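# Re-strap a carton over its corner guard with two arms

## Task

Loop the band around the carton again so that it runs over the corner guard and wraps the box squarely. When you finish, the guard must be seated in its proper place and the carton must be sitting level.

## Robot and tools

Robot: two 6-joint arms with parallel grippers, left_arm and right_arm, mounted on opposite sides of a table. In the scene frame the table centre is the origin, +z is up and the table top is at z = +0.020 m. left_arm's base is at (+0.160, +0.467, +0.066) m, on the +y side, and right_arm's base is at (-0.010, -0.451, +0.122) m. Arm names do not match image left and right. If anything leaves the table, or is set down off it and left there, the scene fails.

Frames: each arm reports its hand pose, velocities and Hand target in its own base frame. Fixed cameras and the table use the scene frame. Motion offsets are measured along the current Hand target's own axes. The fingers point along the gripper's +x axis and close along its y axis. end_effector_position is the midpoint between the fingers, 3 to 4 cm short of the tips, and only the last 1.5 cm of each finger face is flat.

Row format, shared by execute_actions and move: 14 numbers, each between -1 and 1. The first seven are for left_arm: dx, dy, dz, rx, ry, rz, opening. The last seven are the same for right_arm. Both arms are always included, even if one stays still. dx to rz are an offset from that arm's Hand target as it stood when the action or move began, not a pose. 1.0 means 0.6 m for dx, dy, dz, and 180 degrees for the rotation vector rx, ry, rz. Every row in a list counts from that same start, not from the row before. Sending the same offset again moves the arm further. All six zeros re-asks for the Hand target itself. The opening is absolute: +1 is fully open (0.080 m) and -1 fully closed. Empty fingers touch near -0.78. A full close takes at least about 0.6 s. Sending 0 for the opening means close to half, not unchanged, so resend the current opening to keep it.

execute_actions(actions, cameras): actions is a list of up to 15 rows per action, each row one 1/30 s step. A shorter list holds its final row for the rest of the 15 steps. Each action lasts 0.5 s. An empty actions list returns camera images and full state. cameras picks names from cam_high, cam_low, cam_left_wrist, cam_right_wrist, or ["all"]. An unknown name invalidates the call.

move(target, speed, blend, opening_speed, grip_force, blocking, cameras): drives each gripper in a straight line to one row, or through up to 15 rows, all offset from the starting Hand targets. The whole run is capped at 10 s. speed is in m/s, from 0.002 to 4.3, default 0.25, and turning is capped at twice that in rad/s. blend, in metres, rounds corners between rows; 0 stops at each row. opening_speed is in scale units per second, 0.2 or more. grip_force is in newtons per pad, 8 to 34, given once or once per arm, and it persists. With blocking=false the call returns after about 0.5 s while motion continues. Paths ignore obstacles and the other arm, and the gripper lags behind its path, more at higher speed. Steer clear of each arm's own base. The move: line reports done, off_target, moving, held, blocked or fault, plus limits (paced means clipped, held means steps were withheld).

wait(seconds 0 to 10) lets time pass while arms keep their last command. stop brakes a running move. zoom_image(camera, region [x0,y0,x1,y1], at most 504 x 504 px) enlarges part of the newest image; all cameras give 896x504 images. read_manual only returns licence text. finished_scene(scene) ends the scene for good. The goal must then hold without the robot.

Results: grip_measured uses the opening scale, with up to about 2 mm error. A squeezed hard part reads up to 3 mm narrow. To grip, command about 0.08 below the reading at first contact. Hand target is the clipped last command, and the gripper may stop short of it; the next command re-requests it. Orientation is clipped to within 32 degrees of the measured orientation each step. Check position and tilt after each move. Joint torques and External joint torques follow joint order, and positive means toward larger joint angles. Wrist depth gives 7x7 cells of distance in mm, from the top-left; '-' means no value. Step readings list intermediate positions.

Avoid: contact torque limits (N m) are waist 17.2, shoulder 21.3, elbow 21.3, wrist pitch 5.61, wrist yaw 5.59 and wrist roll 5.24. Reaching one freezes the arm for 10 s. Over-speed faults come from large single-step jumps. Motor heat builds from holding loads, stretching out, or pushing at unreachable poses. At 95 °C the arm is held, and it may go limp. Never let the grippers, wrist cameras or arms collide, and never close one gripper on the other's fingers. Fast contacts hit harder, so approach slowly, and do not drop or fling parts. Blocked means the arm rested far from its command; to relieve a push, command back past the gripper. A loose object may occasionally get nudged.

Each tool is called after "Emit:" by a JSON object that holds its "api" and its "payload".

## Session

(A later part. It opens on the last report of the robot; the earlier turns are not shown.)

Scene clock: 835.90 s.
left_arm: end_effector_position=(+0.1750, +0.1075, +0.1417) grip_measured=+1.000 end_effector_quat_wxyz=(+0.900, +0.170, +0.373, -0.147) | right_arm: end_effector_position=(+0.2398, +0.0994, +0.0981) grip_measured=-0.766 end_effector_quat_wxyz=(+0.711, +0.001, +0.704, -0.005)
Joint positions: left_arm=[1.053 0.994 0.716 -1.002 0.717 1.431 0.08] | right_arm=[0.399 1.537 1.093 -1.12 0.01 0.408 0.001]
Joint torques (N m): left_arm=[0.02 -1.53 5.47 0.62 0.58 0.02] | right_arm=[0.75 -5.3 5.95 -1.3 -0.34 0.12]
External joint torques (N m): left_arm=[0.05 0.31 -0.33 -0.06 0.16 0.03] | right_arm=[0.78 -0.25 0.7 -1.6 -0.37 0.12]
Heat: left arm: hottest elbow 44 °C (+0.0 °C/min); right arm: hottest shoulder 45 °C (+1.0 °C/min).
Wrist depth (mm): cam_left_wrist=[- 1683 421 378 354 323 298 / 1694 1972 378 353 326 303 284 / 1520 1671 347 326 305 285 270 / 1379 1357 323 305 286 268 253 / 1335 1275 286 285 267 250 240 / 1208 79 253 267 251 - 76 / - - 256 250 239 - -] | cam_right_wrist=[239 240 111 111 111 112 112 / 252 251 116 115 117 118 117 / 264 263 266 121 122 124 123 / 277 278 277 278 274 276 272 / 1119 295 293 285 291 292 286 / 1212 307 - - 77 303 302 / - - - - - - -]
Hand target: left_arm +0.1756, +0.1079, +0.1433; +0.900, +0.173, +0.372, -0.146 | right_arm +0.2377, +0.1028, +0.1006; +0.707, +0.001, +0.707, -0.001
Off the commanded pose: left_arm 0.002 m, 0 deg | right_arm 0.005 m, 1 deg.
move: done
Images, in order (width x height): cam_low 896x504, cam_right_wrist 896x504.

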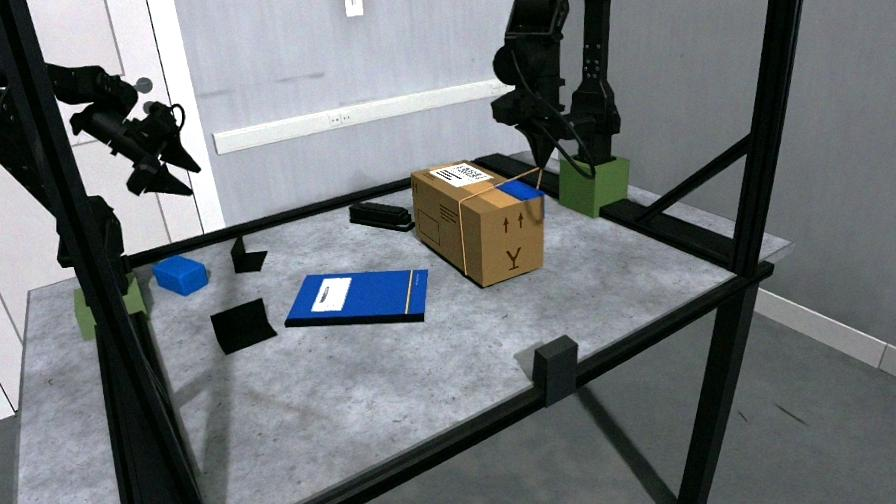

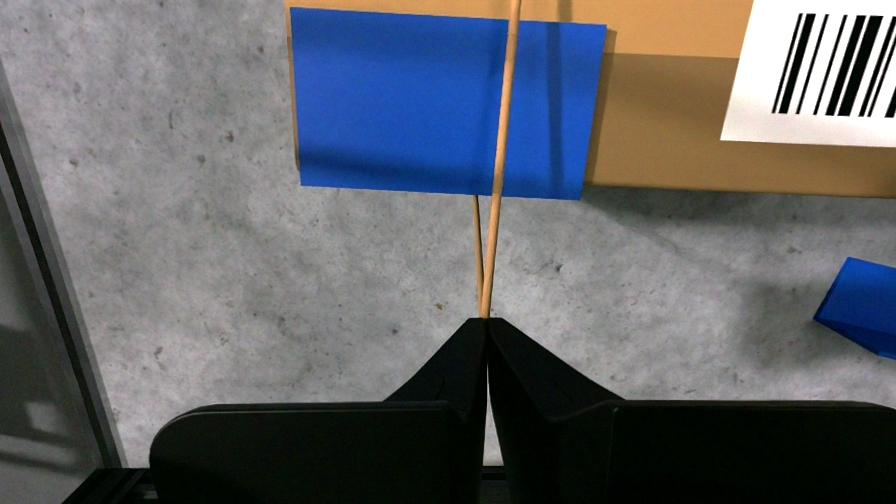

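Emit:
{"api": "move", "payload": {"target": [[0,0,0,0,0,0,1,0.025,-0.002,0.055,0,0,0,-1],[0,0,0,0,0,0,1,0.025,-0.002,0.055,0,0,0,-0.4],[0,0,0,0,0,0,1,-0.08,-0.002,0.055,0,0,0,-0.4]], "speed": [0.05,0.1,0.1], "cameras": ["cam_right_wrist","cam_low","cam_high"]}}

Emit:
{"api": "zoom_image", "payload": {"camera": "cam_low", "region": [380, 140, 580, 300]}}

Scene clock: 850.83 s.
left_arm: end_effector_position=(+0.1750, +0.1075, +0.1417) grip_measured=+1.000 end_effector_quat_wxyz=(+0.900, +0.170, +0.373, -0.147) | right_arm: end_effector_position=(+0.2679, +0.0997, +0.1416) grip_measured=-0.403 end_effector_quat_wxyz=(+0.699, -0.003, +0.715, -0.006)
Joint positions: left_arm=[1.053 0.994 0.716 -1.002 0.717 1.431 0.08] | right_arm=[0.358 1.644 1.376 -1.328 0.004 0.363 0.017]
Joint torques (N m): left_arm=[0.07 -1.5 5.46 0.66 0.56 0.02] | right_arm=[0.04 -7.46 6.64 -0.13 -0.14 -0.02]
External joint torques (N m): left_arm=[0.08 0.3 -0.3 -0.02 0.14 0.02] | right_arm=[0.05 -1.58 1.31 -0.4 -0.15 -0.02]
Heat: left arm: hottest elbow 44 °C (+0.0 °C/min); right arm: hottest elbow 44 °C (+0.0 °C/min).
Wrist depth (mm): cam_left_wrist=[- 456 432 380 353 324 299 / 1729 1694 378 352 326 303 281 / 1558 1577 348 326 303 285 270 / 1442 1335 323 303 285 268 253 / 1342 1294 292 283 266 249 240 / 1132 79 253 266 252 - 76 / - - 247 249 238 - -] | cam_right_wrist=[275 274 267 149 149 149 148 / 288 289 282 155 157 156 156 / 314 304 302 162 166 166 167 / 1164 323 323 323 323 323 320 / 1250 341 342 339 340 341 333 / 1335 364 - - 71 362 362 / - - - - - - -]
Hand target: left_arm +0.1756, +0.1079, +0.1433; +0.900, +0.173, +0.372, -0.146 | right_arm +0.2707, +0.1016, +0.1486; +0.707, +0.000, +0.707, -0.001
Off the commanded pose: left_arm 0.002 m, 0 deg | right_arm 0.008 m, 1 deg.
move: done
Images, in order (width x height): cam_high 896x504, cam_low 896x504, cam_right_wrist 896x504.

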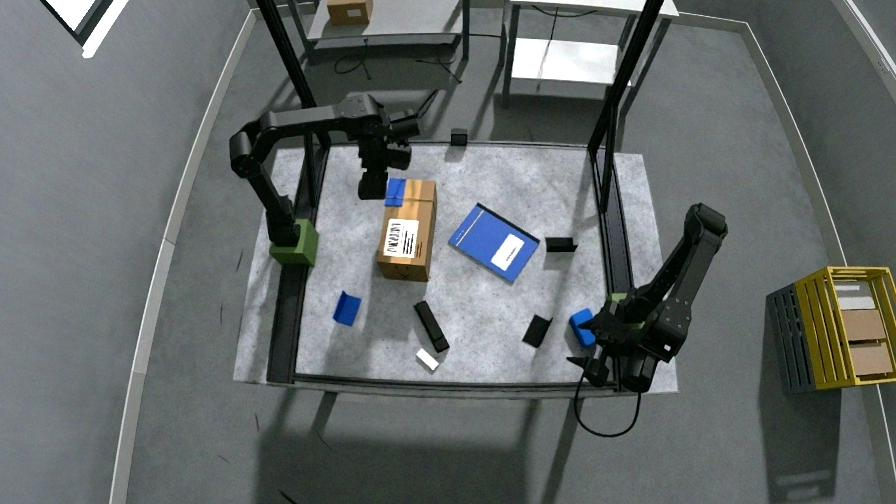

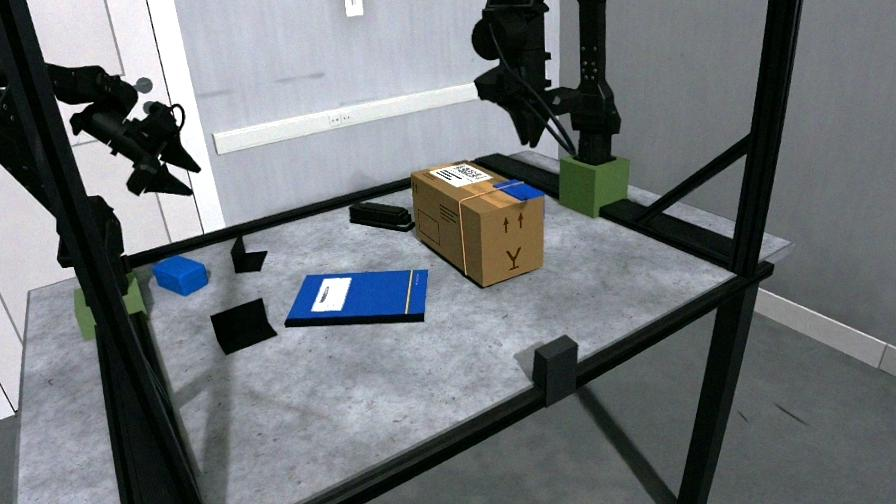

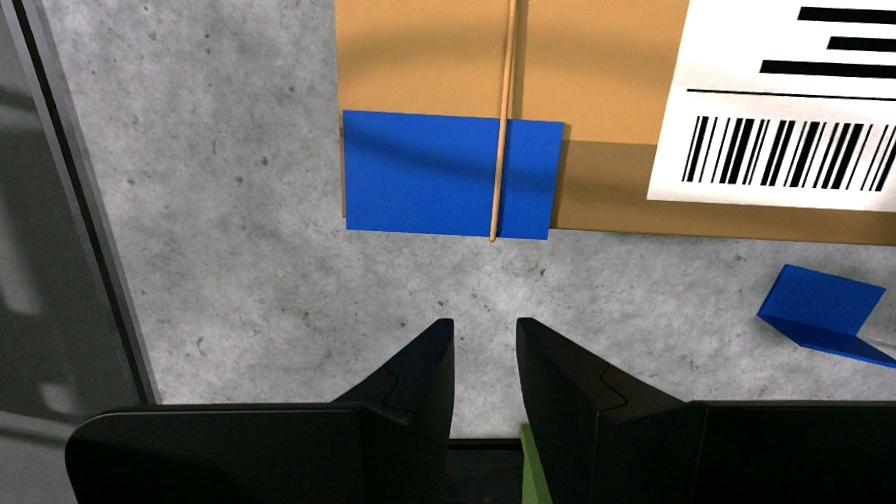

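Scaled by 2.520.

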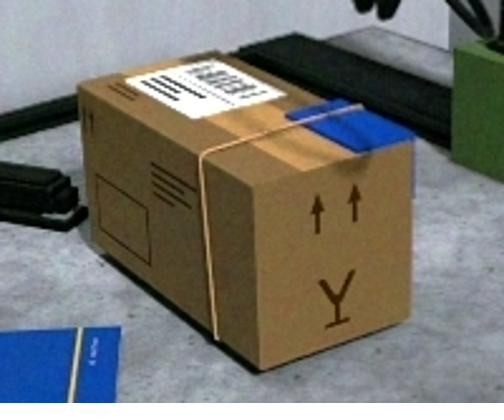

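Emit:
{"api": "move", "payload": {"target": [0,0,0,0,0,0,1,0.056,-0.026,0.17,0,0,0,-0.3], "speed": 0.15, "cameras": ["cam_right_wrist"]}}

Scene clock: 861.70 s.
left_arm: end_effector_position=(+0.1750, +0.1075, +0.1417) grip_measured=+1.000 end_effector_quat_wxyz=(+0.900, +0.170, +0.373, -0.147) | right_arm: end_effector_position=(+0.3691, +0.0846, +0.1134) grip_measured=-0.303 end_effector_quat_wxyz=(+0.705, -0.001, +0.710, -0.003)
Joint positions: left_arm=[1.053 0.994 0.716 -1.002 0.717 1.431 0.08] | right_arm=[0.227 1.994 1.704 -1.289 0.004 0.23 0.021]
Joint torques (N m): left_arm=[-0.14 -1.5 5.5 0.66 0.58 0.02] | right_arm=[-0.08 -8.08 6.69 -0.1 -0.13 -0.05]
External joint torques (N m): left_arm=[-0.14 0.35 -0.34 -0.02 0.16 0.03] | right_arm=[-0.14 0.16 1.39 -0.4 -0.13 -0.05]
Heat: left arm: hottest elbow 44 °C (+0.0 °C/min); right arm: hottest elbow 46 °C (+2.0 °C/min).
Wrist depth (mm): cam_left_wrist=[- 1765 419 380 354 321 297 / 1753 1671 380 352 326 302 282 / 1777 1520 345 326 304 285 270 / 1434 1342 321 303 283 268 254 / 1321 1328 299 284 266 249 239 / 1196 79 113 266 250 - 76 / - - 242 250 238 - -] | cam_right_wrist=[251 249 246 247 241 244 243 / 267 261 260 261 258 256 255 / 278 278 251 176 197 211 261 / 294 292 144 143 143 142 141 / 318 312 153 151 150 151 150 / 1218 328 - 159 67 158 157 / - - - 166 77 - -]
Hand target: left_arm +0.1756, +0.1079, +0.1433; +0.900, +0.173, +0.372, -0.146 | right_arm +0.3727, +0.0857, +0.1152; +0.707, +0.001, +0.707, -0.001
Off the commanded pose: left_arm 0.002 m, 0 deg | right_arm 0.004 m, 1 deg.
move: done
Images, in order (width x height): cam_right_wrist 896x504.

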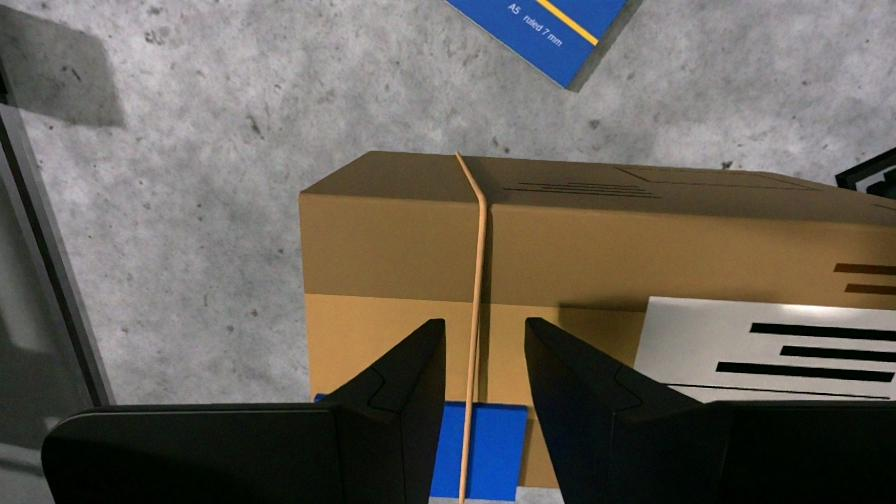

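Emit:
{"api": "move", "payload": {"target": [0,0,0,0,0,0,1,-0.2,0,-0.1,0,0,0,-0.3], "speed": 0.25, "cameras": ["cam_right_wrist"]}}

Scene clock: 870.10 s.
left_arm: end_effector_position=(+0.1750, +0.1075, +0.1417) grip_measured=+1.000 end_effector_quat_wxyz=(+0.900, +0.170, +0.373, -0.147) | right_arm: end_effector_position=(+0.3124, +0.0845, +0.2304) grip_measured=-0.303 end_effector_quat_wxyz=(+0.742, +0.009, +0.670, +0.008)
Joint positions: left_arm=[1.053 0.994 0.716 -1.002 0.717 1.431 0.08] | right_arm=[0.266 1.733 1.83 -1.562 0.004 0.267 0.021]
Joint torques (N m): left_arm=[0.03 -1.58 5.51 0.64 0.55 -0.01] | right_arm=[0.22 -7.45 5.76 0.17 -0.12 0.13]
External joint torques (N m): left_arm=[0.02 0.23 -0.25 -0.04 0.14 0] | right_arm=[0.23 -0.98 0.51 -0.31 -0.14 0.13]
Heat: left arm: hottest elbow 44 °C (+0.0 °C/min); right arm: hottest elbow 45 °C (+1.0 °C/min).
Wrist depth (mm): cam_left_wrist=[- 1729 421 381 353 322 - / 1765 1777 381 354 326 300 282 / 1548 1476 345 326 305 284 268 / 1459 1357 320 304 285 268 254 / 1410 1185 285 285 266 250 240 / - 79 113 266 251 - 76 / - - 248 250 237 - -] | cam_right_wrist=[1103 372 371 365 358 356 352 / 1187 387 379 248 248 360 335 / 1212 405 398 256 253 250 374 / 1270 429 411 263 264 259 394 / 1351 436 430 422 415 412 408 / 1416 445 - 84 67 424 417 / - - - 85 77 - -]
Hand target: left_arm +0.1756, +0.1079, +0.1433; +0.900, +0.173, +0.372, -0.146 | right_arm +0.3126, +0.0859, +0.2351; +0.707, +0.001, +0.707, -0.001
Off the commanded pose: left_arm 0.002 m, 0 deg | right_arm 0.005 m, 6 deg.
joint sent to its limit (right arm) — joint 4 (wrist pitch), lower limit. The joint targets are off in orientation, not in position.
move: off_target (right_arm)
Images, in order (width x height): cam_right_wrist 896x504.

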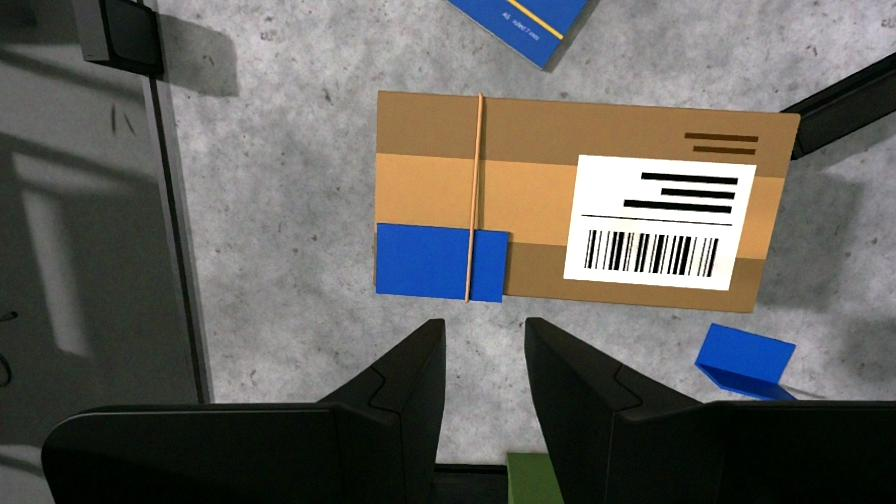

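Emit:
{"api": "finished_scene", "payload": {"scene": 1}}

The scene is finished: the task was done.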